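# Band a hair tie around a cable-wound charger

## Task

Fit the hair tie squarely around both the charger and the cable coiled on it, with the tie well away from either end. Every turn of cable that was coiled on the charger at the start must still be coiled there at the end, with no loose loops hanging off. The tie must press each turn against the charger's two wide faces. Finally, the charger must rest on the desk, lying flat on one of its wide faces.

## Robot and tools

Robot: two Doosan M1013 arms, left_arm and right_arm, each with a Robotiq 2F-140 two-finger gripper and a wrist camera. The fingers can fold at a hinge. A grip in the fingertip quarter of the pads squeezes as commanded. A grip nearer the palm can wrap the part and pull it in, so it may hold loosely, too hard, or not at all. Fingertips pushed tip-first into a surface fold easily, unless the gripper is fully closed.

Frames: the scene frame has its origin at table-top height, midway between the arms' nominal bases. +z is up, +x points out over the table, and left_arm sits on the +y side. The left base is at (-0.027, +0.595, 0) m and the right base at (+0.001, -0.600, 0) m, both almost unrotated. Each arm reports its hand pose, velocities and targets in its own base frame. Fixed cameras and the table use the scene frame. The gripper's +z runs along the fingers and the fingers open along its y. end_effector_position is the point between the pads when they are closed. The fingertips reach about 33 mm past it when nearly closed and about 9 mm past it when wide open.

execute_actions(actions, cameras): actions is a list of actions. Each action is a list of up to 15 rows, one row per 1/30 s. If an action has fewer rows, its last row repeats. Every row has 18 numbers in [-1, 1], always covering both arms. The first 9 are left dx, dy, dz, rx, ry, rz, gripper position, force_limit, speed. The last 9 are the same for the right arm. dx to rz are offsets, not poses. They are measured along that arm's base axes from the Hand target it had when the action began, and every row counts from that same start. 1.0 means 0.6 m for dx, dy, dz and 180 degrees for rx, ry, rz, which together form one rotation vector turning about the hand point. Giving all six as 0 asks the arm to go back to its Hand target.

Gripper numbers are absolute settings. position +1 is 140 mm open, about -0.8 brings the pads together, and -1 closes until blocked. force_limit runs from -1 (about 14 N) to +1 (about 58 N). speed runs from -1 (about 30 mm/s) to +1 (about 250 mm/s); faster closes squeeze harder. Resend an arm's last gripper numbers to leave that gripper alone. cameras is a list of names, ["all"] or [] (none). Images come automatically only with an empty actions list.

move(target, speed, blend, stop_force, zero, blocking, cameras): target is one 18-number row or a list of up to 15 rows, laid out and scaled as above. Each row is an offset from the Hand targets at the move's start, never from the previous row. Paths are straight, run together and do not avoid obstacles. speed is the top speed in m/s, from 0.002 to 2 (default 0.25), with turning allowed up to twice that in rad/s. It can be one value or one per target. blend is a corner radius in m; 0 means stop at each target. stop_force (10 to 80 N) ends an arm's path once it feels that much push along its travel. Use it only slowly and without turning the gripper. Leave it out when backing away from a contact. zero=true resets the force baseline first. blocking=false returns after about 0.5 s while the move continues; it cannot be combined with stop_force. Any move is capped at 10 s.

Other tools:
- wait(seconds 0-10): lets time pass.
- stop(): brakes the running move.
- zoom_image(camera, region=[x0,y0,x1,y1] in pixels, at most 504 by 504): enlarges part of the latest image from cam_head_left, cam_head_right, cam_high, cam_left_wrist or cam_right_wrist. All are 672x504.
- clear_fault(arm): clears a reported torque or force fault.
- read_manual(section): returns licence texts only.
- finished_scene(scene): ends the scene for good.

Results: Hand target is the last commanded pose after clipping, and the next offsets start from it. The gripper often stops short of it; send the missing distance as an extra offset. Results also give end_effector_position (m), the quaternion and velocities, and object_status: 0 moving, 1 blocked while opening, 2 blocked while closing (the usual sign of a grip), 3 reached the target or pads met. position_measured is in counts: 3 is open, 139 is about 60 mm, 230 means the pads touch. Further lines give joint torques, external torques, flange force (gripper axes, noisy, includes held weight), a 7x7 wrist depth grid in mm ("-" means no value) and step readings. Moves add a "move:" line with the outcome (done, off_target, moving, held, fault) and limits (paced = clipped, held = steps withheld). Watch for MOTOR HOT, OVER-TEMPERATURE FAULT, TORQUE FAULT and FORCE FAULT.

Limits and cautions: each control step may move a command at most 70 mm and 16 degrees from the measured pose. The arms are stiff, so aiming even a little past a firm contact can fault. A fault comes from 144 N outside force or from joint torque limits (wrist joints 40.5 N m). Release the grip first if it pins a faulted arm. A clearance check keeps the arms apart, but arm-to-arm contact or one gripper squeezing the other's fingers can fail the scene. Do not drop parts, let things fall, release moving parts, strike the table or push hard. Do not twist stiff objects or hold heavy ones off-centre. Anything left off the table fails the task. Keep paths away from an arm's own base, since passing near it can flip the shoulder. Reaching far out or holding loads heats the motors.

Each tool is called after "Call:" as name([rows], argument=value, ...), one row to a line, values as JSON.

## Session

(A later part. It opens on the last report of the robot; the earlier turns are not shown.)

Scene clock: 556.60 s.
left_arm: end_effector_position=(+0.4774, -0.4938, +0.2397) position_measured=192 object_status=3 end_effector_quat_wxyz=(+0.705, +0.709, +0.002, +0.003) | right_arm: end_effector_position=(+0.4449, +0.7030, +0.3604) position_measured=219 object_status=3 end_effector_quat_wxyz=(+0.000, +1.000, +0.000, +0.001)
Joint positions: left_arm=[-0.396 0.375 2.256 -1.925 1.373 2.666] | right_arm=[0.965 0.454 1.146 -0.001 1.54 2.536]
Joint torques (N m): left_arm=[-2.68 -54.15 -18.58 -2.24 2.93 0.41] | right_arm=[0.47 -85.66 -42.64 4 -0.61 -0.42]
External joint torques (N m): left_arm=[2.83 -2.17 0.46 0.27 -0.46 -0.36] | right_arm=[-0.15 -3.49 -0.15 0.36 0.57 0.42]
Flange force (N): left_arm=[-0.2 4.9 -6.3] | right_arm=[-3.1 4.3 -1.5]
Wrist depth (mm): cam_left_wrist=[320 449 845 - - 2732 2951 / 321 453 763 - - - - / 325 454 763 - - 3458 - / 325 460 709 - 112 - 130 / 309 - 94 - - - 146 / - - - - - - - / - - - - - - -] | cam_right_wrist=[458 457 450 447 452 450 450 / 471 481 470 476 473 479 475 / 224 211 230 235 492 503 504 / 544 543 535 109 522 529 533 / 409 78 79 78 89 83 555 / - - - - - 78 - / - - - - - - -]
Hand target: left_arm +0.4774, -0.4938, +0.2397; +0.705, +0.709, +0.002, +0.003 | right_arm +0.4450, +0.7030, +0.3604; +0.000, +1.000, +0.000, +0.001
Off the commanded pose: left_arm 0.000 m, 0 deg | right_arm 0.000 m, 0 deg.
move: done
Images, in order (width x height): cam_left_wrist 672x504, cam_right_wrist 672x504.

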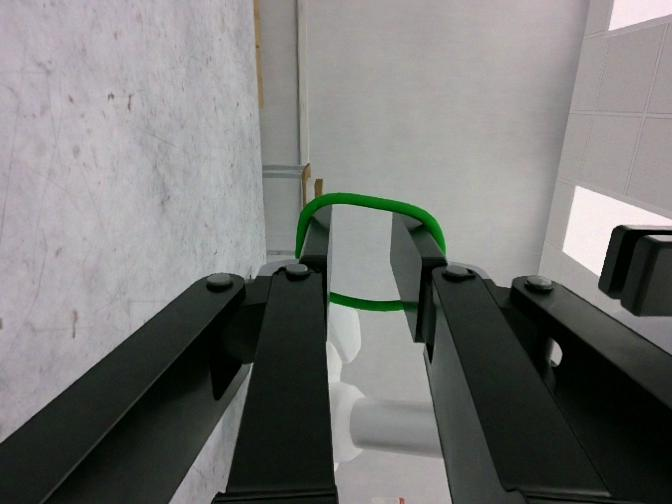

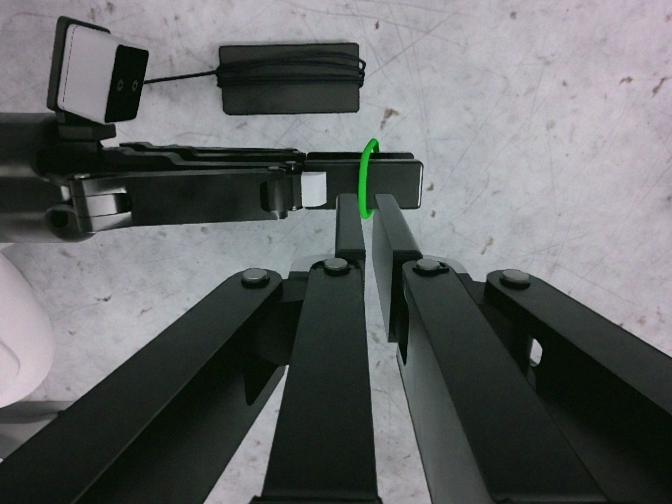

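Call:
move([
  [0,0.15,0.05,0,0,0,0.1,-1,-1,0.05,0.1,0.05,0,0,0.3,-0.3,-1,-0.5],
  [0,0.45,0.1,0,-0.5,0,0.1,-1,-1,0.0917,0.183,-0.1,0,0,0.5,0.175,-1,-0.5],
], speed=0.15, blend=[0.02,0], cameras=["cam_left_wrist","cam_right_wrist","cam_high"])

Scene clock: 576.97 s.
left_arm: end_effector_position=(+0.4774, -0.2238, +0.2997) position_measured=124 object_status=1 end_effector_quat_wxyz=(+0.500, +0.499, -0.497, +0.503) | right_arm: end_effector_position=(+0.5000, +0.8128, +0.3004) position_measured=107 object_status=0 end_effector_quat_wxyz=(-0.001, +0.707, +0.707, +0.000)
Joint positions: left_arm=[0.154 0.262 2.257 -1.454 1.663 4.095] | right_arm=[0.983 0.689 0.878 0.001 1.574 0.983]
Joint torques (N m): left_arm=[-2.91 -45.83 -20.98 -1.54 2.72 0.33] | right_arm=[0.44 -106.36 -42.72 4.08 -0.49 -0.46]
External joint torques (N m): left_arm=[2.88 -1.77 0.35 0.23 -0.46 -0.33] | right_arm=[-0.33 -3.62 -0.08 0.34 0.45 0.46]
Flange force (N): left_arm=[3.4 3.4 -5.0] | right_arm=[-5.6 -3.6 -0.9]
Wrist depth (mm): cam_left_wrist=[2282 2354 246 245 - 4426 636 / 1976 - 279 258 - - 730 / 1689 - 294 1341 - 962 855 / - 992 140 975 166 1001 926 / - - 119 623 631 - - / - - - 531 509 - - / - - - 406 408 - -] | cam_right_wrist=[398 398 396 396 397 394 394 / 419 421 414 414 419 415 416 / 444 442 440 436 442 439 441 / 471 461 154 469 474 125 470 / - 89 498 504 503 115 79 / - - 541 542 542 98 - / - - 585 588 580 - -]
Hand target: left_arm +0.4774, -0.2238, +0.2997; +0.500, +0.499, -0.497, +0.503 | right_arm +0.5000, +0.8128, +0.3004; -0.001, +0.707, +0.707, +0.000
Off the commanded pose: left_arm 0.000 m, 0 deg | right_arm 0.000 m, 0 deg.
move: done
Images, in order (width x height): cam_high 672x504, cam_left_wrist 672x504, cam_right_wrist 672x504.

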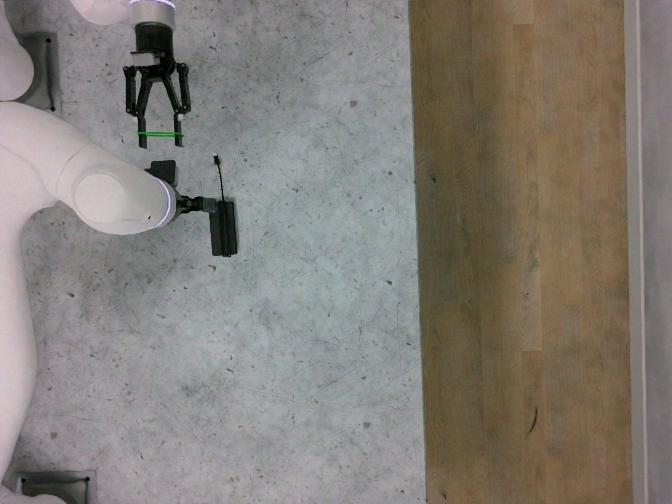

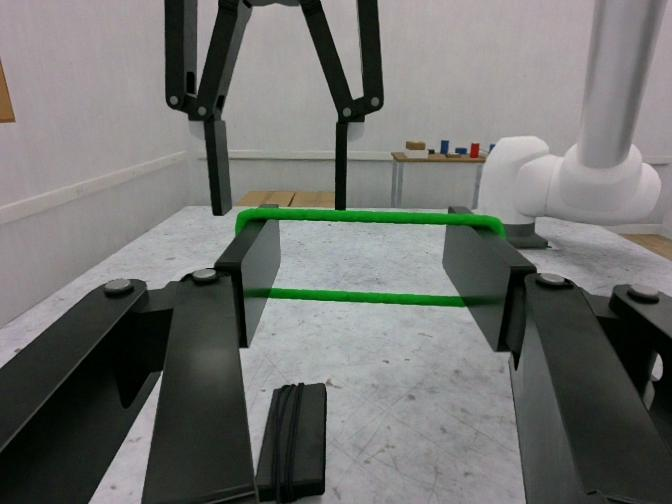

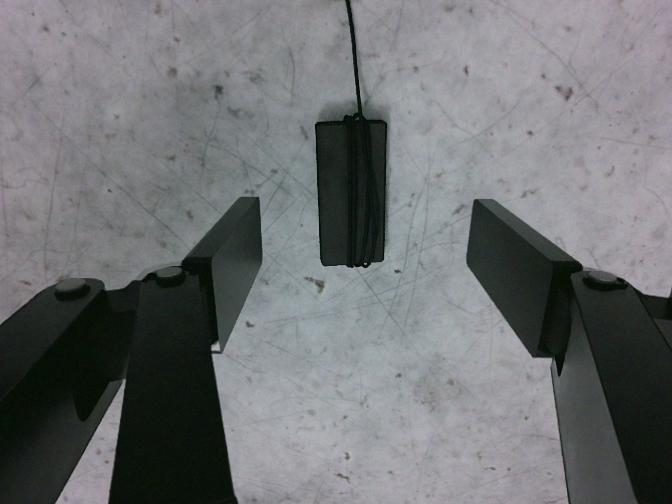

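Call:
move(target=[0,0,0,0,0,0,0.17,0.3,-1,0,0,0,0,0,0,0.175,-1,-0.5], cameras=["cam_left_wrist"])

Scene clock: 581.67 s.
left_arm: end_effector_position=(+0.4774, -0.2238, +0.2997) position_measured=108 object_status=0 end_effector_quat_wxyz=(+0.500, +0.499, -0.497, +0.503) | right_arm: end_effector_position=(+0.5000, +0.8128, +0.3004) position_measured=107 object_status=3 end_effector_quat_wxyz=(-0.001, +0.707, +0.707, +0.000)
Joint positions: left_arm=[0.154 0.262 2.257 -1.454 1.663 4.095] | right_arm=[0.983 0.689 0.878 0.001 1.574 0.983]
Joint torques (N m): left_arm=[-3.01 -45.58 -21.04 -1.55 2.75 0.35] | right_arm=[0.37 -106.22 -42.54 4.09 -0.53 -0.45]
External joint torques (N m): left_arm=[3.11 -2.05 0.36 0.26 -0.49 -0.35] | right_arm=[-0.17 -4.61 -0.56 0.37 0.48 0.45]
Flange force (N): left_arm=[3.9 3.8 -5.4] | right_arm=[-5.8 -3.9 -1.8]
Wrist depth (mm): cam_left_wrist=[- 250 255 246 4611 - 642 / - 2544 275 263 - 3405 726 / 2191 - 1317 3303 3883 958 865 / - 1069 168 885 835 133 926 / - - 593 622 634 112 - / - - 535 536 506 - - / - - 392 392 408 - -] | cam_right_wrist=[400 396 395 395 397 394 392 / 420 419 419 416 420 419 417 / 450 444 440 420 442 443 444 / 475 464 154 479 471 125 474 / - 89 493 511 502 116 79 / - - 543 543 540 98 - / - - 585 588 578 - -]
Hand target: left_arm +0.4774, -0.2238, +0.2997; +0.500, +0.499, -0.497, +0.503 | right_arm +0.5000, +0.8128, +0.3004; -0.001, +0.707, +0.707, +0.000
Off the commanded pose: left_arm 0.000 m, 0 deg | right_arm 0.000 m, 0 deg.
move: done
Images, in order (width x height): cam_left_wrist 672x504.

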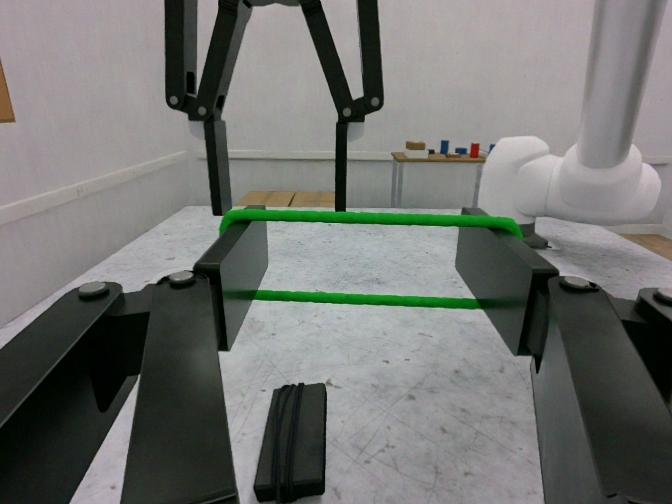

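Call:
move([
  [0,0,0,0,0,0,0.17,0.3,-1,0,0,-0.35,0,0,0,0.175,0,-1],
  [0,0,0,0,0,0,0.17,0.3,-1,0,0,-0.441,0,0,0,0.175,0,-1],
  [0,0,0,0,0,0,0.17,0.3,-1,0,0,-0.441,0,0,0,-1,0,-1],
], speed=[0.2,0.06,0.06])

Call:
wait(seconds=1, cameras=["cam_right_wrist"])

Scene clock: 589.83 s.
left_arm: end_effector_position=(+0.4774, -0.2238, +0.2997) position_measured=108 object_status=3 end_effector_quat_wxyz=(+0.500, +0.499, -0.497, +0.503) | right_arm: end_effector_position=(+0.5000, +0.8129, +0.0358) position_measured=133 object_status=0 end_effector_quat_wxyz=(-0.001, +0.707, +0.707, +0.000)
Joint positions: left_arm=[0.154 0.262 2.257 -1.454 1.663 4.095] | right_arm=[0.983 0.789 1.188 0.001 1.164 0.983]
Joint torques (N m): left_arm=[-3.19 -45.47 -21.01 -1.57 2.74 0.33] | right_arm=[0.62 -98.72 -32.18 4.11 -0.01 -0.28]
External joint torques (N m): left_arm=[3.19 -2.11 0.37 0.27 -0.48 -0.33] | right_arm=[-0.78 -15.2 -7.08 -0.06 -0.04 0.28]
Flange force (N): left_arm=[4.0 4.0 -5.6] | right_arm=[-3.1 -1.3 -15.1]
Wrist depth (mm): cam_left_wrist=[2128 - 212 181 155 135 127 / - - 226 195 166 147 133 / 2258 - 247 255 191 180 165 / - - 168 293 835 133 934 / - - 288 322 627 112 - / - - 366 464 505 - - / - - 378 389 406 - -] | cam_right_wrist=[154 154 153 153 152 152 152 / 163 163 162 162 162 161 161 / 172 173 171 157 167 171 170 / 183 180 130 149 155 126 179 / - 92 89 160 169 109 90 / - - 210 175 185 - 63 / - - - 187 224 - -]
Hand target: left_arm +0.4774, -0.2238, +0.2997; +0.500, +0.499, -0.497, +0.503 | right_arm +0.5000, +0.8128, +0.0358; -0.001, +0.707, +0.707, +0.000
Off the commanded pose: left_arm 0.000 m, 0 deg | right_arm 0.000 m, 0 deg.
move: done

Scene clock: 590.83 s.
left_arm: end_effector_position=(+0.4774, -0.2238, +0.2997) position_measured=108 object_status=3 end_effector_quat_wxyz=(+0.500, +0.499, -0.497, +0.503) | right_arm: end_effector_position=(+0.5000, +0.8128, +0.0358) position_measured=133 object_status=2 end_effector_quat_wxyz=(-0.001, +0.707, +0.707, +0.000)
Joint positions: left_arm=[0.154 0.262 2.257 -1.454 1.663 4.095] | right_arm=[0.983 0.789 1.188 0.001 1.164 0.983]
Joint torques (N m): left_arm=[-2.92 -45.43 -20.91 -1.57 2.78 0.33] | right_arm=[0.55 -98.83 -32.31 4.1 -0.01 -0.31]
External joint torques (N m): left_arm=[2.89 -2.18 0.23 0.26 -0.53 -0.33] | right_arm=[-0.52 -15.19 -6.97 -0.03 -0.04 0.31]
Flange force (N): left_arm=[4.2 3.7 -5.0] | right_arm=[-3.2 -1.7 -15.1]
Wrist depth (mm): cam_left_wrist=[1892 - 211 180 155 135 127 / 1976 2951 227 195 166 147 134 / 2012 2487 248 258 191 180 165 / 2258 1069 168 294 823 132 938 / - - 288 319 636 112 - / - - 365 463 506 - - / - - 377 390 407 - -] | cam_right_wrist=[154 153 153 153 152 153 152 / 163 162 162 162 161 161 161 / 172 172 170 150 167 170 170 / 184 181 130 149 156 126 179 / - 92 89 160 169 109 90 / - - 209 174 184 - 63 / - - - 186 221 - -]
Hand target: left_arm +0.4774, -0.2238, +0.2997; +0.500, +0.499, -0.497, +0.503 | right_arm +0.5000, +0.8128, +0.0358; -0.001, +0.707, +0.707, +0.000
Tool commands: left_gripper/position=+0.17 left_gripper/force_limit=+0.3 left_gripper/speed=-1.0 right_gripper/position=-1.0 right_gripper/force_limit=+0.0 right_gripper/speed=-1.0
Off the commanded pose: left_arm 0.000 m, 0 deg | right_arm 0.000 m, 0 deg.
wait: 1.00 s; at rest by 0.17 s
Images, in order (width x height): cam_right_wrist 672x504.

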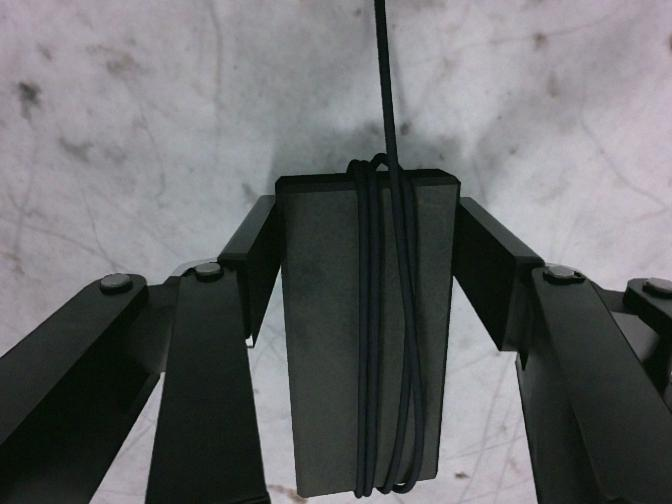

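Call:
move([
  [0,0,0,0,0,0,0.17,0.3,-1,0,-0.03,0.2,0,0,0,-1,0,-1],
  [0,0,0,0,0,0,0.17,0.3,-1,-0.046,-0.133,0.4815,0,0,0.5,-1,0,-1],
  [0,0,0,0,0,0,0.17,0.3,-1,-0.0917,-0.133,0.4815,0,0,0.997,-1,0,-1],
], speed=0.2, blend=[0.03,0.01,0], cameras=["all"])

Scene clock: 606.93 s.
left_arm: end_effector_position=(+0.4774, -0.2238, +0.2997) position_measured=108 object_status=3 end_effector_quat_wxyz=(+0.500, +0.499, -0.497, +0.503) | right_arm: end_effector_position=(+0.4450, +0.7330, +0.3247) position_measured=133 object_status=2 end_effector_quat_wxyz=(+0.000, +0.704, -0.711, +0.001)
Joint positions: left_arm=[0.154 0.262 2.257 -1.454 1.663 4.095] | right_arm=[0.985 0.504 1.135 -0.001 1.503 -2.146]
Joint torques (N m): left_arm=[-2.98 -45.72 -21.04 -1.59 2.75 0.32] | right_arm=[0.45 -93.27 -44.51 4.12 -0.56 -0.37]
External joint torques (N m): left_arm=[3.1 -1.93 0.32 0.29 -0.5 -0.32] | right_arm=[-0.5 -0.2 1.9 0.23 0.59 0.37]
Flange force (N): left_arm=[3.7 3.6 -5.5] | right_arm=[4.3 2.4 2.0]
Wrist depth (mm): cam_left_wrist=[- - 307 323 320 - - / 2149 2837 3074 336 - - 771 / 2236 2874 3405 259 - 962 861 / 1785 1074 168 911 829 131 918 / - - 586 625 665 112 - / - - 498 504 508 - - / - - 405 405 408 - -] | cam_right_wrist=[421 422 419 416 418 416 418 / 446 445 440 442 441 440 440 / 476 474 466 148 457 467 466 / 497 497 118 149 155 126 490 / - 92 88 161 170 109 90 / - - - 174 181 - 63 / - - - 191 594 - -]
Hand target: left_arm +0.4774, -0.2238, +0.2997; +0.500, +0.499, -0.497, +0.503 | right_arm +0.4450, +0.7330, +0.3247; +0.000, +0.704, -0.711, +0.001
Off the commanded pose: left_arm 0.000 m, 0 deg | right_arm 0.000 m, 0 deg.
move: done

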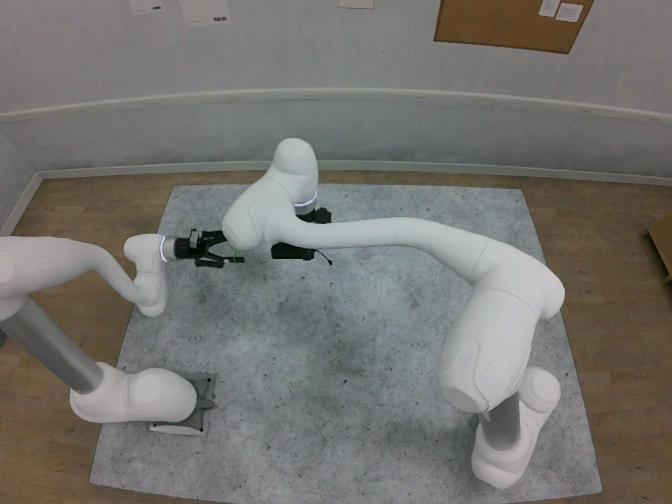

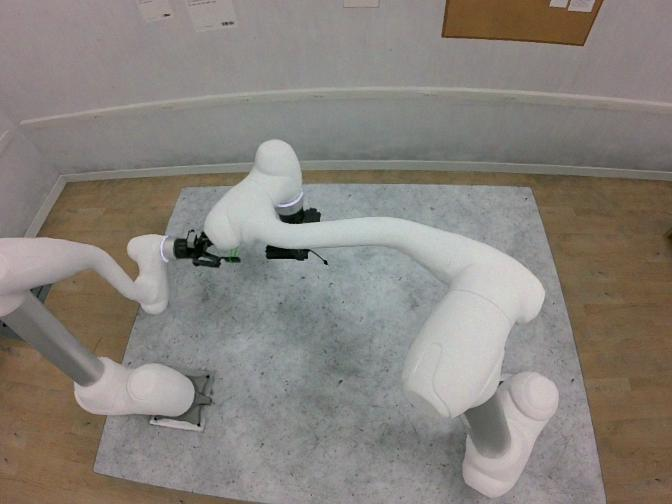

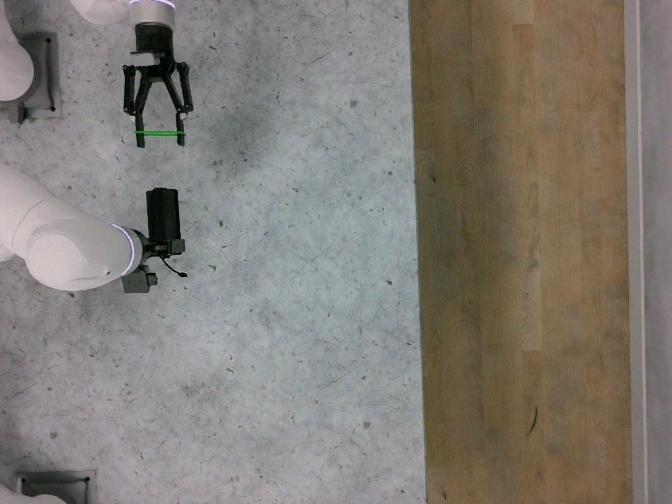

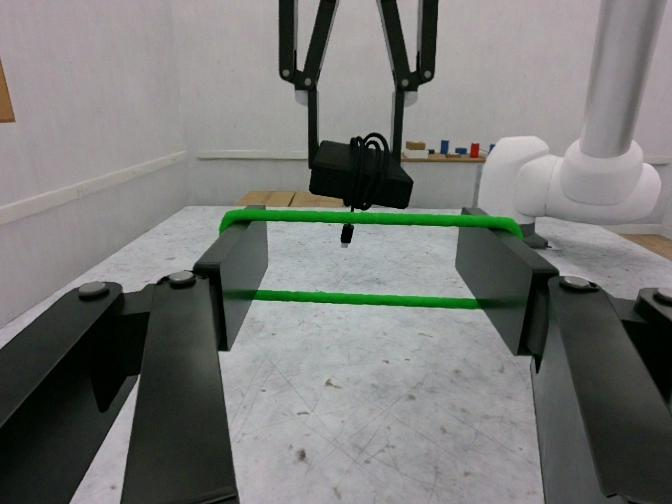

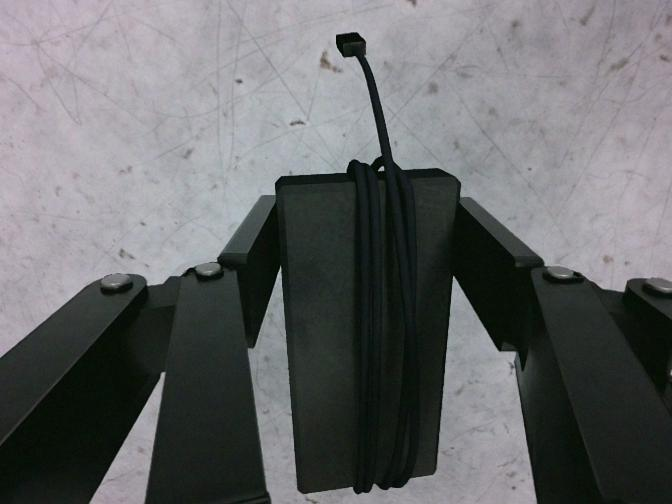

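Call:
move(target=[0,0,0,0,0,0,0.17,0.3,-1,0,0,0,0,0.033,0,-1,0,-1], speed=0.1, cameras=["cam_left_wrist"])

Call:
zoom_image(camera="cam_left_wrist", region=[260, 90, 460, 240])

Scene clock: 621.80 s.
left_arm: end_effector_position=(+0.4774, -0.2238, +0.2997) position_measured=108 object_status=3 end_effector_quat_wxyz=(+0.500, +0.499, -0.497, +0.503) | right_arm: end_effector_position=(+0.4449, +0.7330, +0.3247) position_measured=133 object_status=2 end_effector_quat_wxyz=(+0.037, +0.703, -0.710, -0.036)
Joint positions: left_arm=[0.154 0.262 2.257 -1.454 1.663 4.095] | right_arm=[0.953 0.537 1.087 0.083 1.578 -2.181]
Joint torques (N m): left_arm=[-2.66 -45.48 -21.06 -1.59 2.76 0.32] | right_arm=[0.45 -95.87 -44.32 4.3 -0.05 -0.42]
External joint torques (N m): left_arm=[2.52 -2.09 0.35 0.28 -0.5 -0.32] | right_arm=[-0.47 -0.65 1.78 0.27 0.25 0.43]
Flange force (N): left_arm=[3.9 3.7 -4.2] | right_arm=[5.0 2.9 2.7]
Wrist depth (mm): cam_left_wrist=[2068 - - - - - 687 / - 2912 - - - 3032 771 / - - 3458 268 2874 962 851 / - 962 168 889 829 131 922 / - - 587 629 632 112 - / - - 504 505 502 - - / - - 405 410 407 - -] | cam_right_wrist=[396 404 412 415 425 434 445 / 415 423 435 441 456 462 473 / 442 455 452 150 466 489 509 / 472 469 117 149 153 125 529 / - 92 88 160 169 108 90 / - - - 172 183 - 63 / - - - 191 199 - -]
Hand target: left_arm +0.4774, -0.2238, +0.2997; +0.500, +0.499, -0.497, +0.503 | right_arm +0.4450, +0.7330, +0.3247; +0.037, +0.703, -0.710, -0.036
Off the commanded pose: left_arm 0.000 m, 0 deg | right_arm 0.000 m, 0 deg.
move: done
Images, in order (width x height): cam_left_wrist 672x504.

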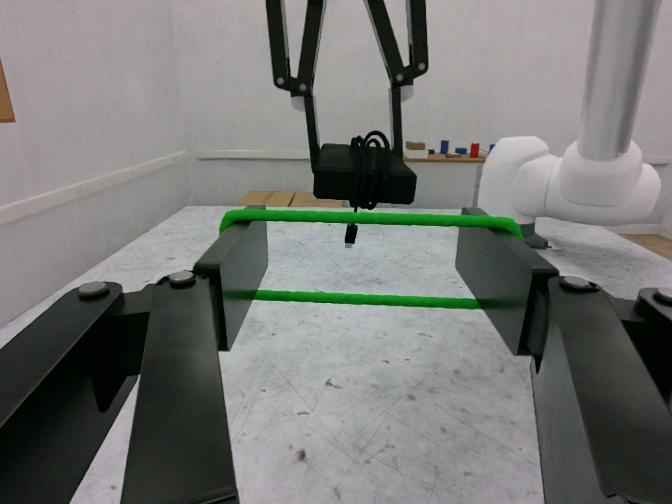

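Scaled by 2.520 from the camera's 672x504 image, which has a finer 960x720 frame.

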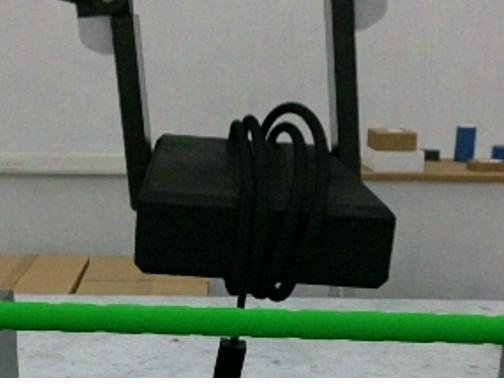

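Call:
move(target=[0,-0.1,0.012,0,0,0,0.17,0.3,-1,0,0,0,0,0.01,0,-1,0,-1], speed=0.1, cameras=["cam_left_wrist","cam_right_wrist","cam_high"])

Call:
zoom_image(camera="cam_left_wrist", region=[200, 80, 540, 335])

Call:
zoom_image(camera="cam_high", region=[110, 80, 230, 290])

Scene clock: 640.10 s.
left_arm: end_effector_position=(+0.4774, -0.2838, +0.3069) position_measured=108 object_status=3 end_effector_quat_wxyz=(+0.500, +0.499, -0.497, +0.503) | right_arm: end_effector_position=(+0.4450, +0.7330, +0.3247) position_measured=133 object_status=2 end_effector_quat_wxyz=(+0.048, +0.702, -0.709, -0.047)
Joint positions: left_arm=[0.03 0.238 2.27 -1.555 1.591 4.08] | right_arm=[0.943 0.548 1.072 0.108 1.602 -2.19]
Joint torques (N m): left_arm=[-2.48 -43.76 -21.79 -1.74 2.69 0.36] | right_arm=[0.52 -97.06 -44.29 4.48 -0.26 -0.48]
External joint torques (N m): left_arm=[2.46 -2.05 0.45 0.15 -0.46 -0.36] | right_arm=[-0.6 -0.49 1.77 0.16 0.52 0.49]
Flange force (N): left_arm=[4.1 3.3 -4.5] | right_arm=[4.6 2.5 2.3]
Wrist depth (mm): cam_left_wrist=[- 2213 262 263 266 - 627 / - - - - 283 - 714 / 2459 2030 - 209 2802 911 820 / - - 141 903 201 133 930 / - - 603 645 638 112 - / - - 518 516 517 - - / - - 412 416 416 - -] | cam_right_wrist=[390 402 409 412 429 442 455 / 411 423 429 444 455 466 482 / 436 445 452 150 468 497 513 / 461 462 117 149 155 125 548 / - 92 89 160 170 109 90 / - - - 174 183 - 63 / - - - 191 200 - -]
Hand target: left_arm +0.4774, -0.2838, +0.3069; +0.500, +0.499, -0.497, +0.503 | right_arm +0.4450, +0.7330, +0.3247; +0.048, +0.702, -0.709, -0.047
Off the commanded pose: left_arm 0.000 m, 0 deg | right_arm 0.000 m, 0 deg.
move: done
Images, in order (width x height): cam_high 672x504, cam_left_wrist 672x504, cam_right_wrist 672x504.

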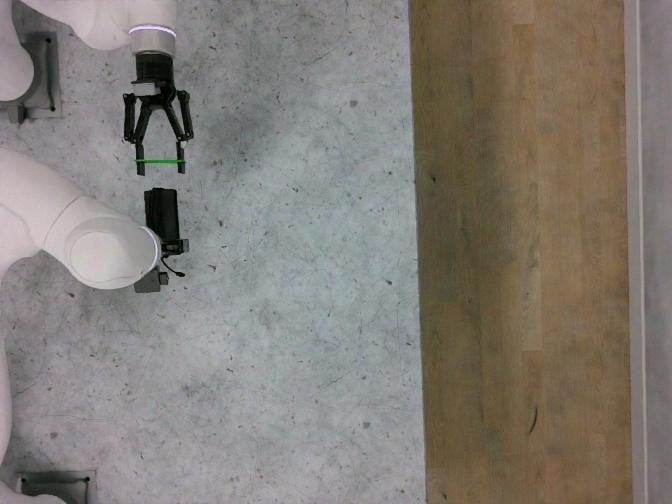

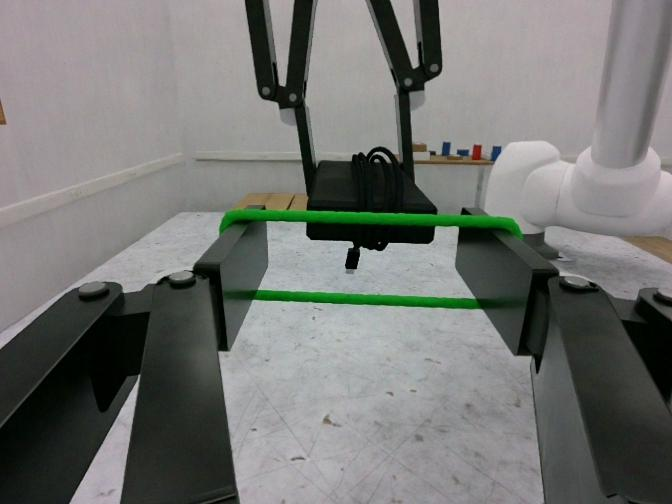

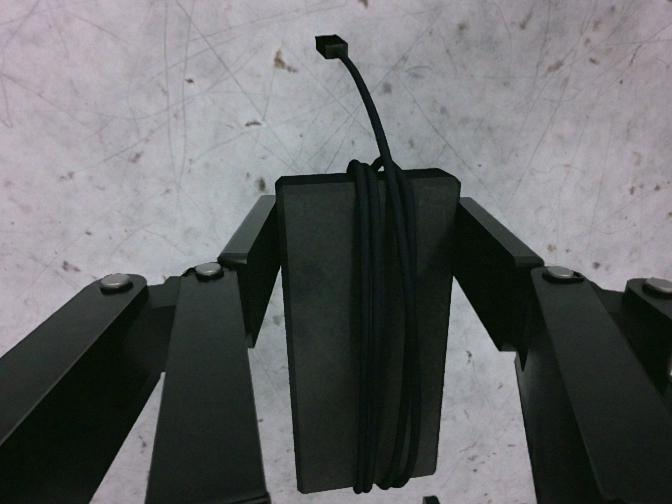

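Scaled by 1.482 from the camera's 672x504 image, which has a finer 960x720 frame.

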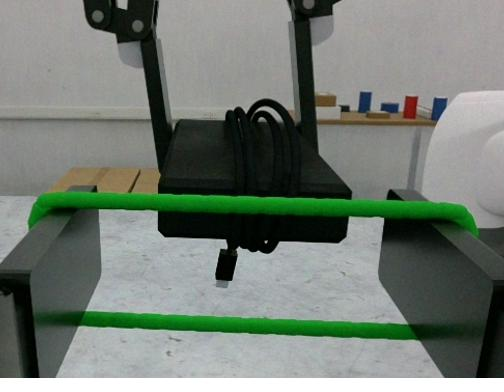

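Scaled by 2.400 from the camera's 672x504 image, which has a finer 960x720 frame.

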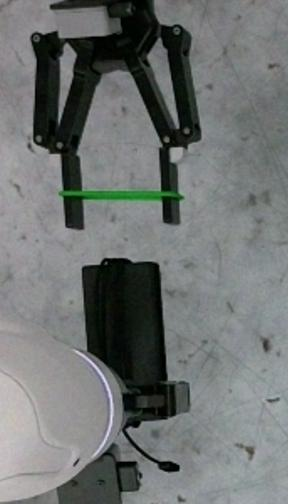

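Call:
move(target=[-0.0035,-0.1,0.0,0,0,0,0.17,0.3,-1,0,0,0,0,0,0,-1,0,-1], speed=0.03, stop_force=20, cameras=["cam_left_wrist","cam_right_wrist","cam_high"])

Call:
zoom_image(camera="cam_left_wrist", region=[200, 80, 540, 335])

Scene clock: 657.97 s.
left_arm: end_effector_position=(+0.4753, -0.3438, +0.3069) position_measured=108 object_status=3 end_effector_quat_wxyz=(+0.500, +0.499, -0.497, +0.503) | right_arm: end_effector_position=(+0.4450, +0.7330, +0.3247) position_measured=133 object_status=2 end_effector_quat_wxyz=(+0.048, +0.702, -0.709, -0.047)
Joint positions: left_arm=[-0.097 0.232 2.279 -1.658 1.517 4.085] | right_arm=[0.943 0.548 1.072 0.108 1.602 -2.19]
Joint torques (N m): left_arm=[-3.22 -43.93 -22.12 -2.19 2.88 0.32] | right_arm=[0.52 -96.27 -44.23 4.63 -0.46 -0.51]
External joint torques (N m): left_arm=[3.36 -1.74 0.43 0.34 -0.64 -0.32] | right_arm=[-0.81 -0.27 2.02 -0.03 0.71 0.52]
Flange force (N): left_arm=[3.7 2.0 -7.0] | right_arm=[4.9 2.4 2.3]
Wrist depth (mm): cam_left_wrist=[- 2802 211 3032 210 3162 600 / - - 222 2912 3208 3032 655 / - - 3570 206 231 889 748 / - 1243 141 140 143 133 851 / - - 601 640 645 112 - / - - 515 520 522 - - / - - 414 412 414 - -] | cam_right_wrist=[393 403 408 418 429 441 454 / 414 419 430 446 450 467 485 / 433 442 454 150 471 497 513 / 461 469 118 149 155 125 541 / - 92 83 160 168 108 90 / - - - 174 183 - 64 / - - - 191 194 - -]
Hand target: left_arm +0.4753, -0.3438, +0.3069; +0.500, +0.499, -0.497, +0.503 | right_arm +0.4450, +0.7330, +0.3247; +0.048, +0.702, -0.709, -0.047
Off the commanded pose: left_arm 0.000 m, 0 deg | right_arm 0.000 m, 0 deg.
move: done
Images, in order (width x height): cam_high 672x504, cam_left_wrist 672x504, cam_right_wrist 672x504.

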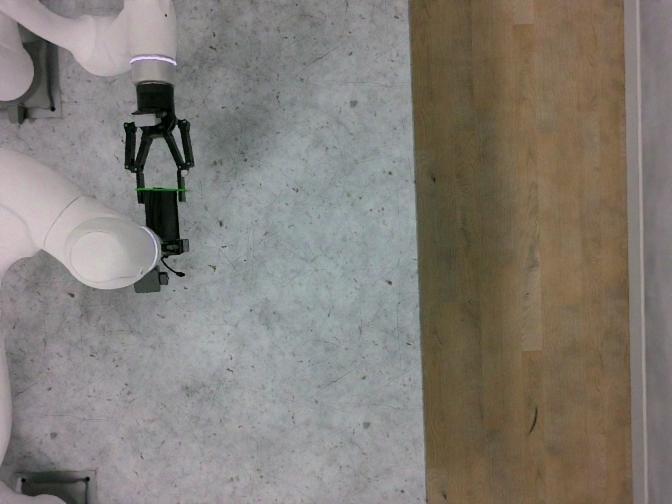

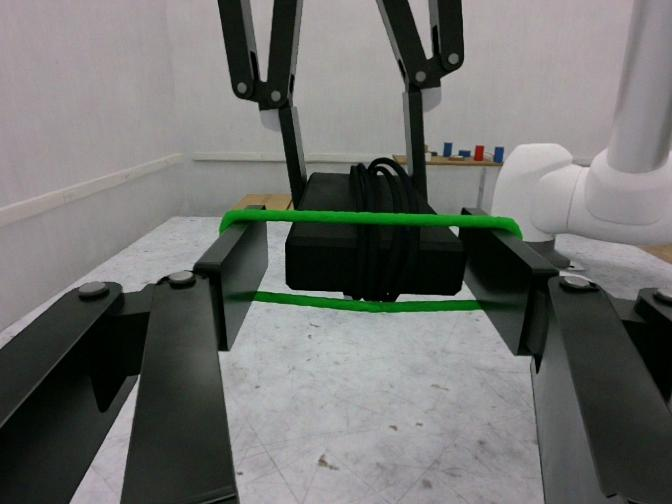

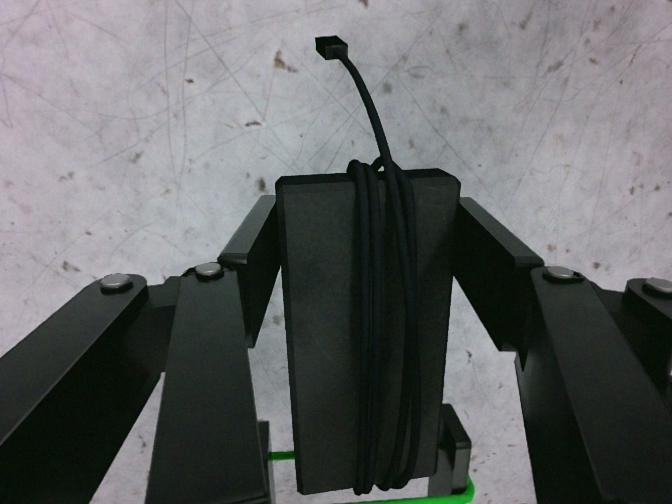

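Scaled by 1.482 from the camera's 672x504 image, which has a finer 960x720 frame.

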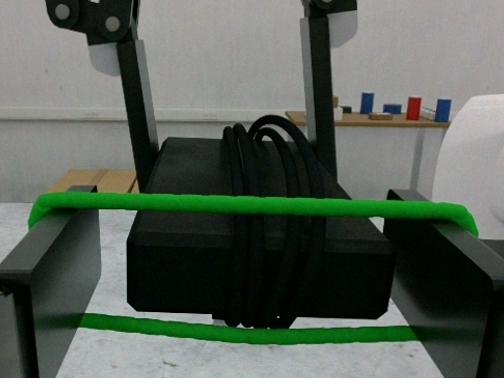

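Call:
move(target=[-0.001,-0.05,-0.0015,0,0,0,0.17,0.3,-1,0,0,0,0,0,0,-1,0,-1], speed=0.03, stop_force=20, cameras=["cam_left_wrist","cam_right_wrist"])

Call:
zoom_image(camera="cam_left_wrist", region=[200, 80, 540, 335])

Scene clock: 665.03 s.
left_arm: end_effector_position=(+0.4747, -0.3738, +0.3060) position_measured=108 object_status=3 end_effector_quat_wxyz=(+0.500, +0.499, -0.497, +0.503) | right_arm: end_effector_position=(+0.4450, +0.7330, +0.3247) position_measured=133 object_status=2 end_effector_quat_wxyz=(+0.048, +0.702, -0.709, -0.047)
Joint positions: left_arm=[-0.16 0.235 2.277 -1.709 1.48 4.091] | right_arm=[0.943 0.548 1.072 0.108 1.602 -2.19]
Joint torques (N m): left_arm=[-3.31 -44.24 -22.47 -2.28 2.88 0.34] | right_arm=[0.65 -96.42 -44.27 4.61 -0.39 -0.43]
External joint torques (N m): left_arm=[3.25 -1.72 0.65 0.31 -0.63 -0.34] | right_arm=[-0.7 -1.42 1.62 0.04 0.65 0.44]
Flange force (N): left_arm=[3.7 2.0 -6.8] | right_arm=[5.7 3.1 1.8]
Wrist depth (mm): cam_left_wrist=[- - 187 - 184 - - / - - 199 - 192 3162 667 / 1925 2991 203 206 208 848 723 / 2049 2432 124 114 127 125 861 / - - 593 116 116 112 - / - - 509 515 512 - - / - - 414 418 415 - -] | cam_right_wrist=[390 403 411 416 429 442 452 / 414 423 431 436 459 466 480 / 435 445 452 150 472 500 515 / 460 462 117 149 155 126 542 / - 92 89 161 169 108 90 / - - - 176 183 - 63 / - - - 191 196 - -]
Hand target: left_arm +0.4747, -0.3738, +0.3060; +0.500, +0.499, -0.497, +0.503 | right_arm +0.4450, +0.7330, +0.3247; +0.048, +0.702, -0.709, -0.047
Off the commanded pose: left_arm 0.000 m, 0 deg | right_arm 0.000 m, 0 deg.
move: done
Images, in order (width x height): cam_left_wrist 672x504, cam_right_wrist 672x504.

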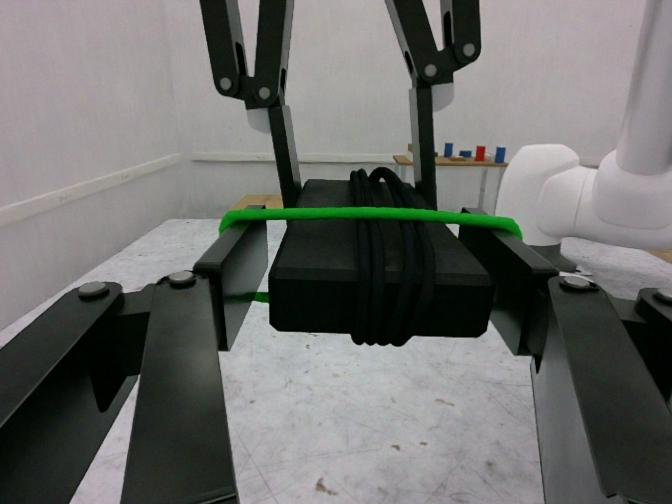

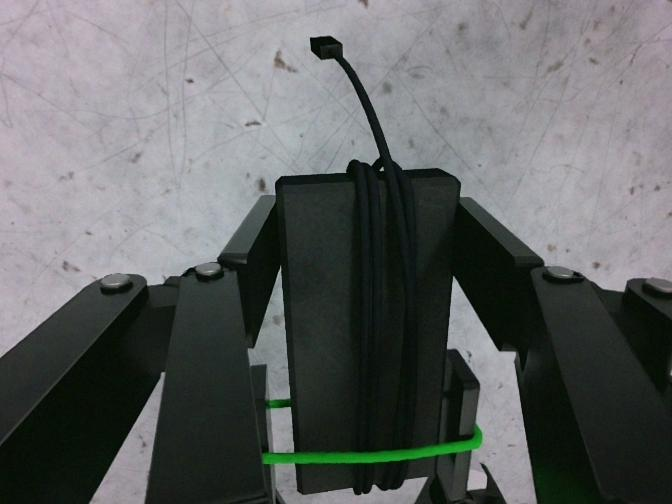

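Scaled by 1.482 from the camera's 672x504 image, which has a finer 960x720 frame.

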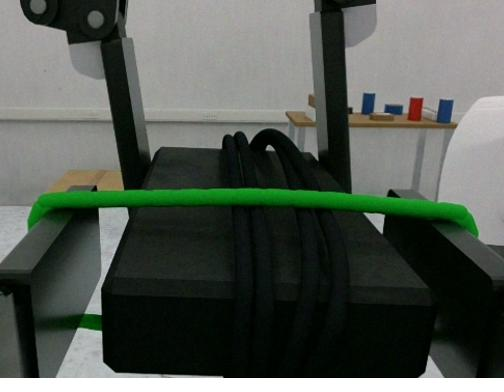

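Call:
move(target=[0,-0.04,0,0,0,0,0.17,0.3,-1,0,0,0,0,0,0,-1,0,-1], speed=0.03, stop_force=20, cameras=["cam_left_wrist","cam_right_wrist"])

Scene clock: 677.23 s.
left_arm: end_effector_position=(+0.4747, -0.3978, +0.3060) position_measured=108 object_status=3 end_effector_quat_wxyz=(+0.500, +0.499, -0.497, +0.503) | right_arm: end_effector_position=(+0.4450, +0.7330, +0.3247) position_measured=133 object_status=2 end_effector_quat_wxyz=(+0.048, +0.702, -0.709, -0.047)
Joint positions: left_arm=[-0.209 0.238 2.272 -1.75 1.451 4.094] | right_arm=[0.943 0.548 1.072 0.108 1.602 -2.19]
Joint torques (N m): left_arm=[-3.13 -44.97 -22.61 -2.36 2.83 0.3] | right_arm=[0.87 -96.78 -44.25 4.63 -0.4 -0.45]
External joint torques (N m): left_arm=[3.1 -1.62 0.51 0.3 -0.57 -0.3] | right_arm=[-0.99 -0.8 1.71 0.01 0.66 0.46]
Flange force (N): left_arm=[3.5 1.3 -6.6] | right_arm=[5.2 2.3 1.9]
Wrist depth (mm): cam_left_wrist=[- - 166 3074 162 3032 - / - 2732 175 3303 173 - 669 / 1959 1941 3117 - 181 838 728 / - - 123 113 127 132 838 / - - 92 91 - 94 - / - - 467 467 468 - - / - - 414 417 417 - -] | cam_right_wrist=[392 396 411 414 431 443 456 / 410 422 429 441 453 471 484 / 436 447 451 150 471 501 508 / 461 467 117 149 155 126 542 / - 92 89 161 170 109 90 / - - - 174 181 - 63 / - - - 190 198 - -]
Hand target: left_arm +0.4747, -0.3978, +0.3060; +0.500, +0.499, -0.497, +0.503 | right_arm +0.4450, +0.7330, +0.3247; +0.048, +0.702, -0.709, -0.047
Off the commanded pose: left_arm 0.000 m, 0 deg | right_arm 0.000 m, 0 deg.
move: done
Images, in order (width x height): cam_left_wrist 672x504, cam_right_wrist 672x504.

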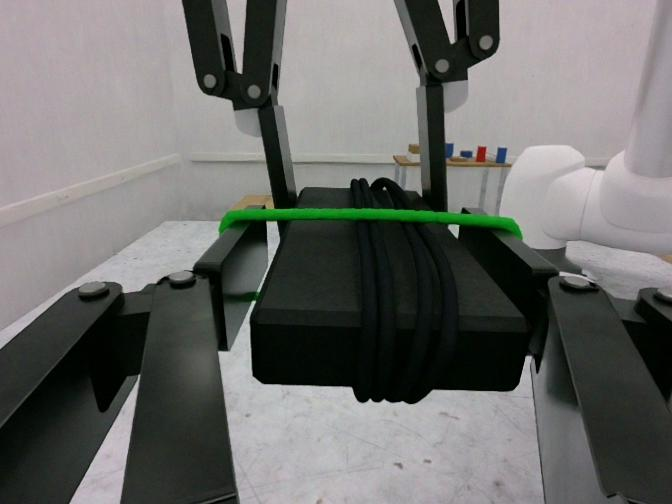

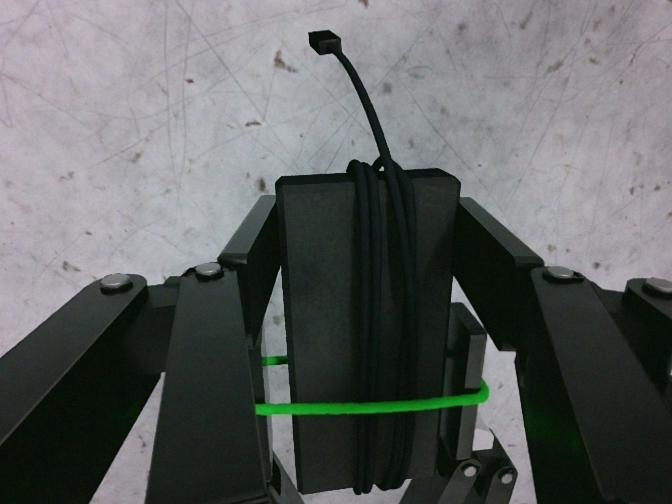

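Call:
move([
  [-0.0055,-0.008,0,0,0,0,0.17,0.3,-1,0,0,0,0,0,0,-1,0,-1],
  [-0.0055,-0.008,0,0,0.2,0,0.17,0.3,-1,0,0,0,0,0,0,-1,0,-1],
], speed=0.08, cameras=["cam_left_wrist","cam_right_wrist"])

Scene clock: 725.53 s.
left_arm: end_effector_position=(+0.4714, -0.4026, +0.3060) position_measured=108 object_status=3 end_effector_quat_wxyz=(+0.629, +0.630, -0.318, +0.324) | right_arm: end_effector_position=(+0.4450, +0.7330, +0.3247) position_measured=133 object_status=2 end_effector_quat_wxyz=(+0.048, +0.702, -0.709, -0.047)
Joint positions: left_arm=[-0.221 0.231 2.278 -1.759 1.438 3.465] | right_arm=[0.943 0.548 1.072 0.108 1.602 -2.19]
Joint torques (N m): left_arm=[-3.01 -44.59 -22.75 -2.47 3 0.12] | right_arm=[0.32 -96.5 -44.01 4.26 -0.4 -0.44]
External joint torques (N m): left_arm=[3.1 -1.34 0.71 0.41 -0.75 -0.09] | right_arm=[-0.31 -0.89 1.53 0.38 0.65 0.44]
Flange force (N): left_arm=[1.3 2.6 -6.6] | right_arm=[4.4 2.8 1.6]
Wrist depth (mm): cam_left_wrist=[- 2515 - 162 3353 158 162 / 743 1029 - 3208 3032 168 164 / 592 758 1054 176 190 181 669 / 475 581 103 89 122 132 647 / - 89 84 83 - 112 - / - - 483 88 90 - - / - - 415 476 578 - -] | cam_right_wrist=[394 401 407 419 429 441 455 / 409 419 433 440 457 470 483 / 435 447 452 148 471 495 512 / 462 466 117 149 155 125 546 / - 92 89 161 167 108 90 / - - 202 171 162 - 63 / - - - 190 188 - -]
Hand target: left_arm +0.4714, -0.4026, +0.3060; +0.629, +0.630, -0.318, +0.324 | right_arm +0.4450, +0.7330, +0.3247; +0.048, +0.702, -0.709, -0.047
Off the commanded pose: left_arm 0.000 m, 0 deg | right_arm 0.000 m, 0 deg.
move: done
Images, in order (width x height): cam_left_wrist 672x504, cam_right_wrist 672x504.

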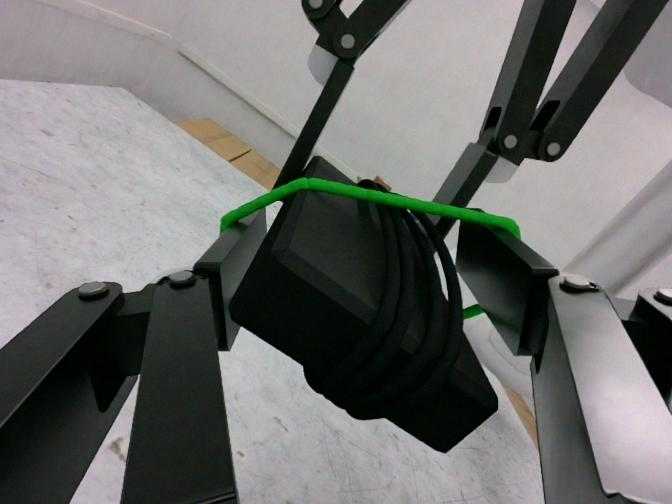

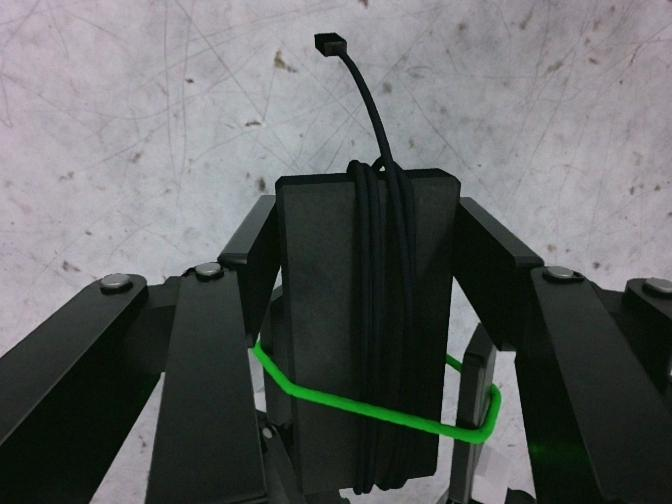

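Call:
move([
  [0,0,0,0,0.15,0,0.17,0.3,-1,0,0,0,0,0,0,-1,0,-1],
  [0,0,0,0,0.3,0,0.17,0.3,-1,0,0,0,0,0,0,-1,0,-1],
], speed=0.2, cameras=["cam_left_wrist","cam_right_wrist"])

Scene clock: 730.93 s.
left_arm: end_effector_position=(+0.4714, -0.4026, +0.3060) position_measured=108 object_status=3 end_effector_quat_wxyz=(+0.705, +0.709, +0.002, +0.003) | right_arm: end_effector_position=(+0.4450, +0.7330, +0.3247) position_measured=133 object_status=2 end_effector_quat_wxyz=(+0.048, +0.702, -0.709, -0.047)
Joint positions: left_arm=[-0.221 0.227 2.276 -1.752 1.431 2.516] | right_arm=[0.943 0.548 1.072 0.108 1.602 -2.19]
Joint torques (N m): left_arm=[-3.37 -43.78 -22.31 -2.15 2.83 0.3] | right_arm=[-0.14 -97.33 -44.59 4.26 -0.49 -0.41]
External joint torques (N m): left_arm=[3.34 -1.95 -0.04 0.08 -0.59 -0.25] | right_arm=[0.34 -1.08 1.78 0.41 0.75 0.42]
Flange force (N): left_arm=[-0.7 4.1 -6.7] | right_arm=[4.8 3.9 2.0]
Wrist depth (mm): cam_left_wrist=[410 579 988 3117 - - 160 / 414 582 992 3162 170 170 167 / 414 584 896 125 3208 3513 186 / 418 551 141 - 164 122 188 / - 89 - 83 - 112 - / - - - 92 728 - - / - - - 96 - - -] | cam_right_wrist=[391 400 407 416 433 440 457 / 411 419 431 445 456 466 483 / 437 442 454 150 470 501 516 / 457 465 117 149 155 125 550 / - 92 89 161 169 109 90 / - - - 169 135 - 63 / - - - 185 140 - -]
Hand target: left_arm +0.4714, -0.4026, +0.3060; +0.705, +0.709, +0.002, +0.003 | right_arm +0.4450, +0.7330, +0.3247; +0.048, +0.702, -0.709, -0.047
Off the commanded pose: left_arm 0.000 m, 0 deg | right_arm 0.000 m, 0 deg.
move: done
Images, in order (width x height): cam_left_wrist 672x504, cam_right_wrist 672x504.

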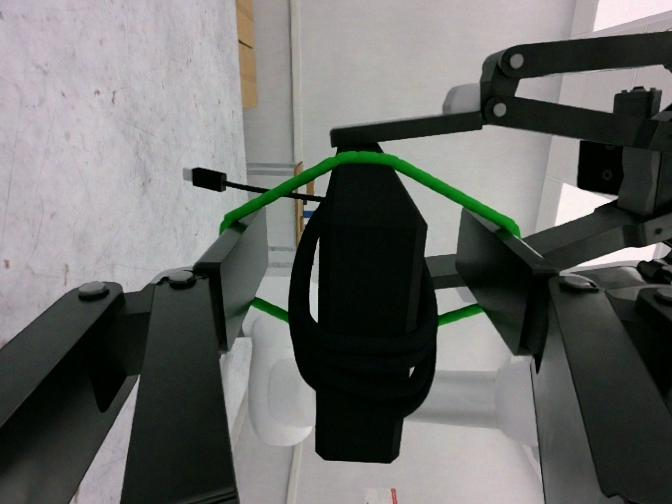

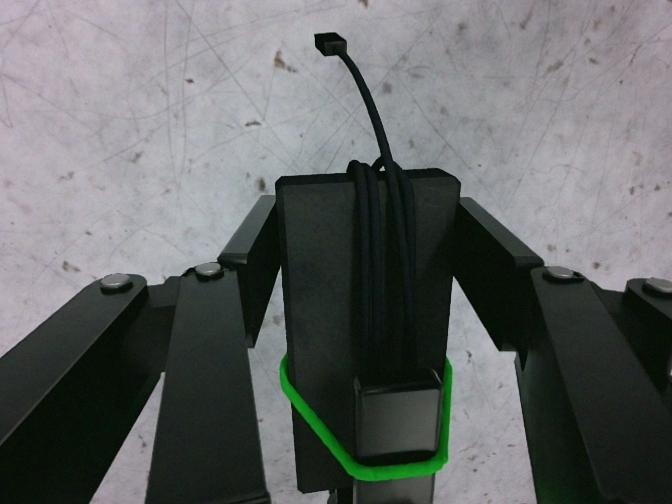

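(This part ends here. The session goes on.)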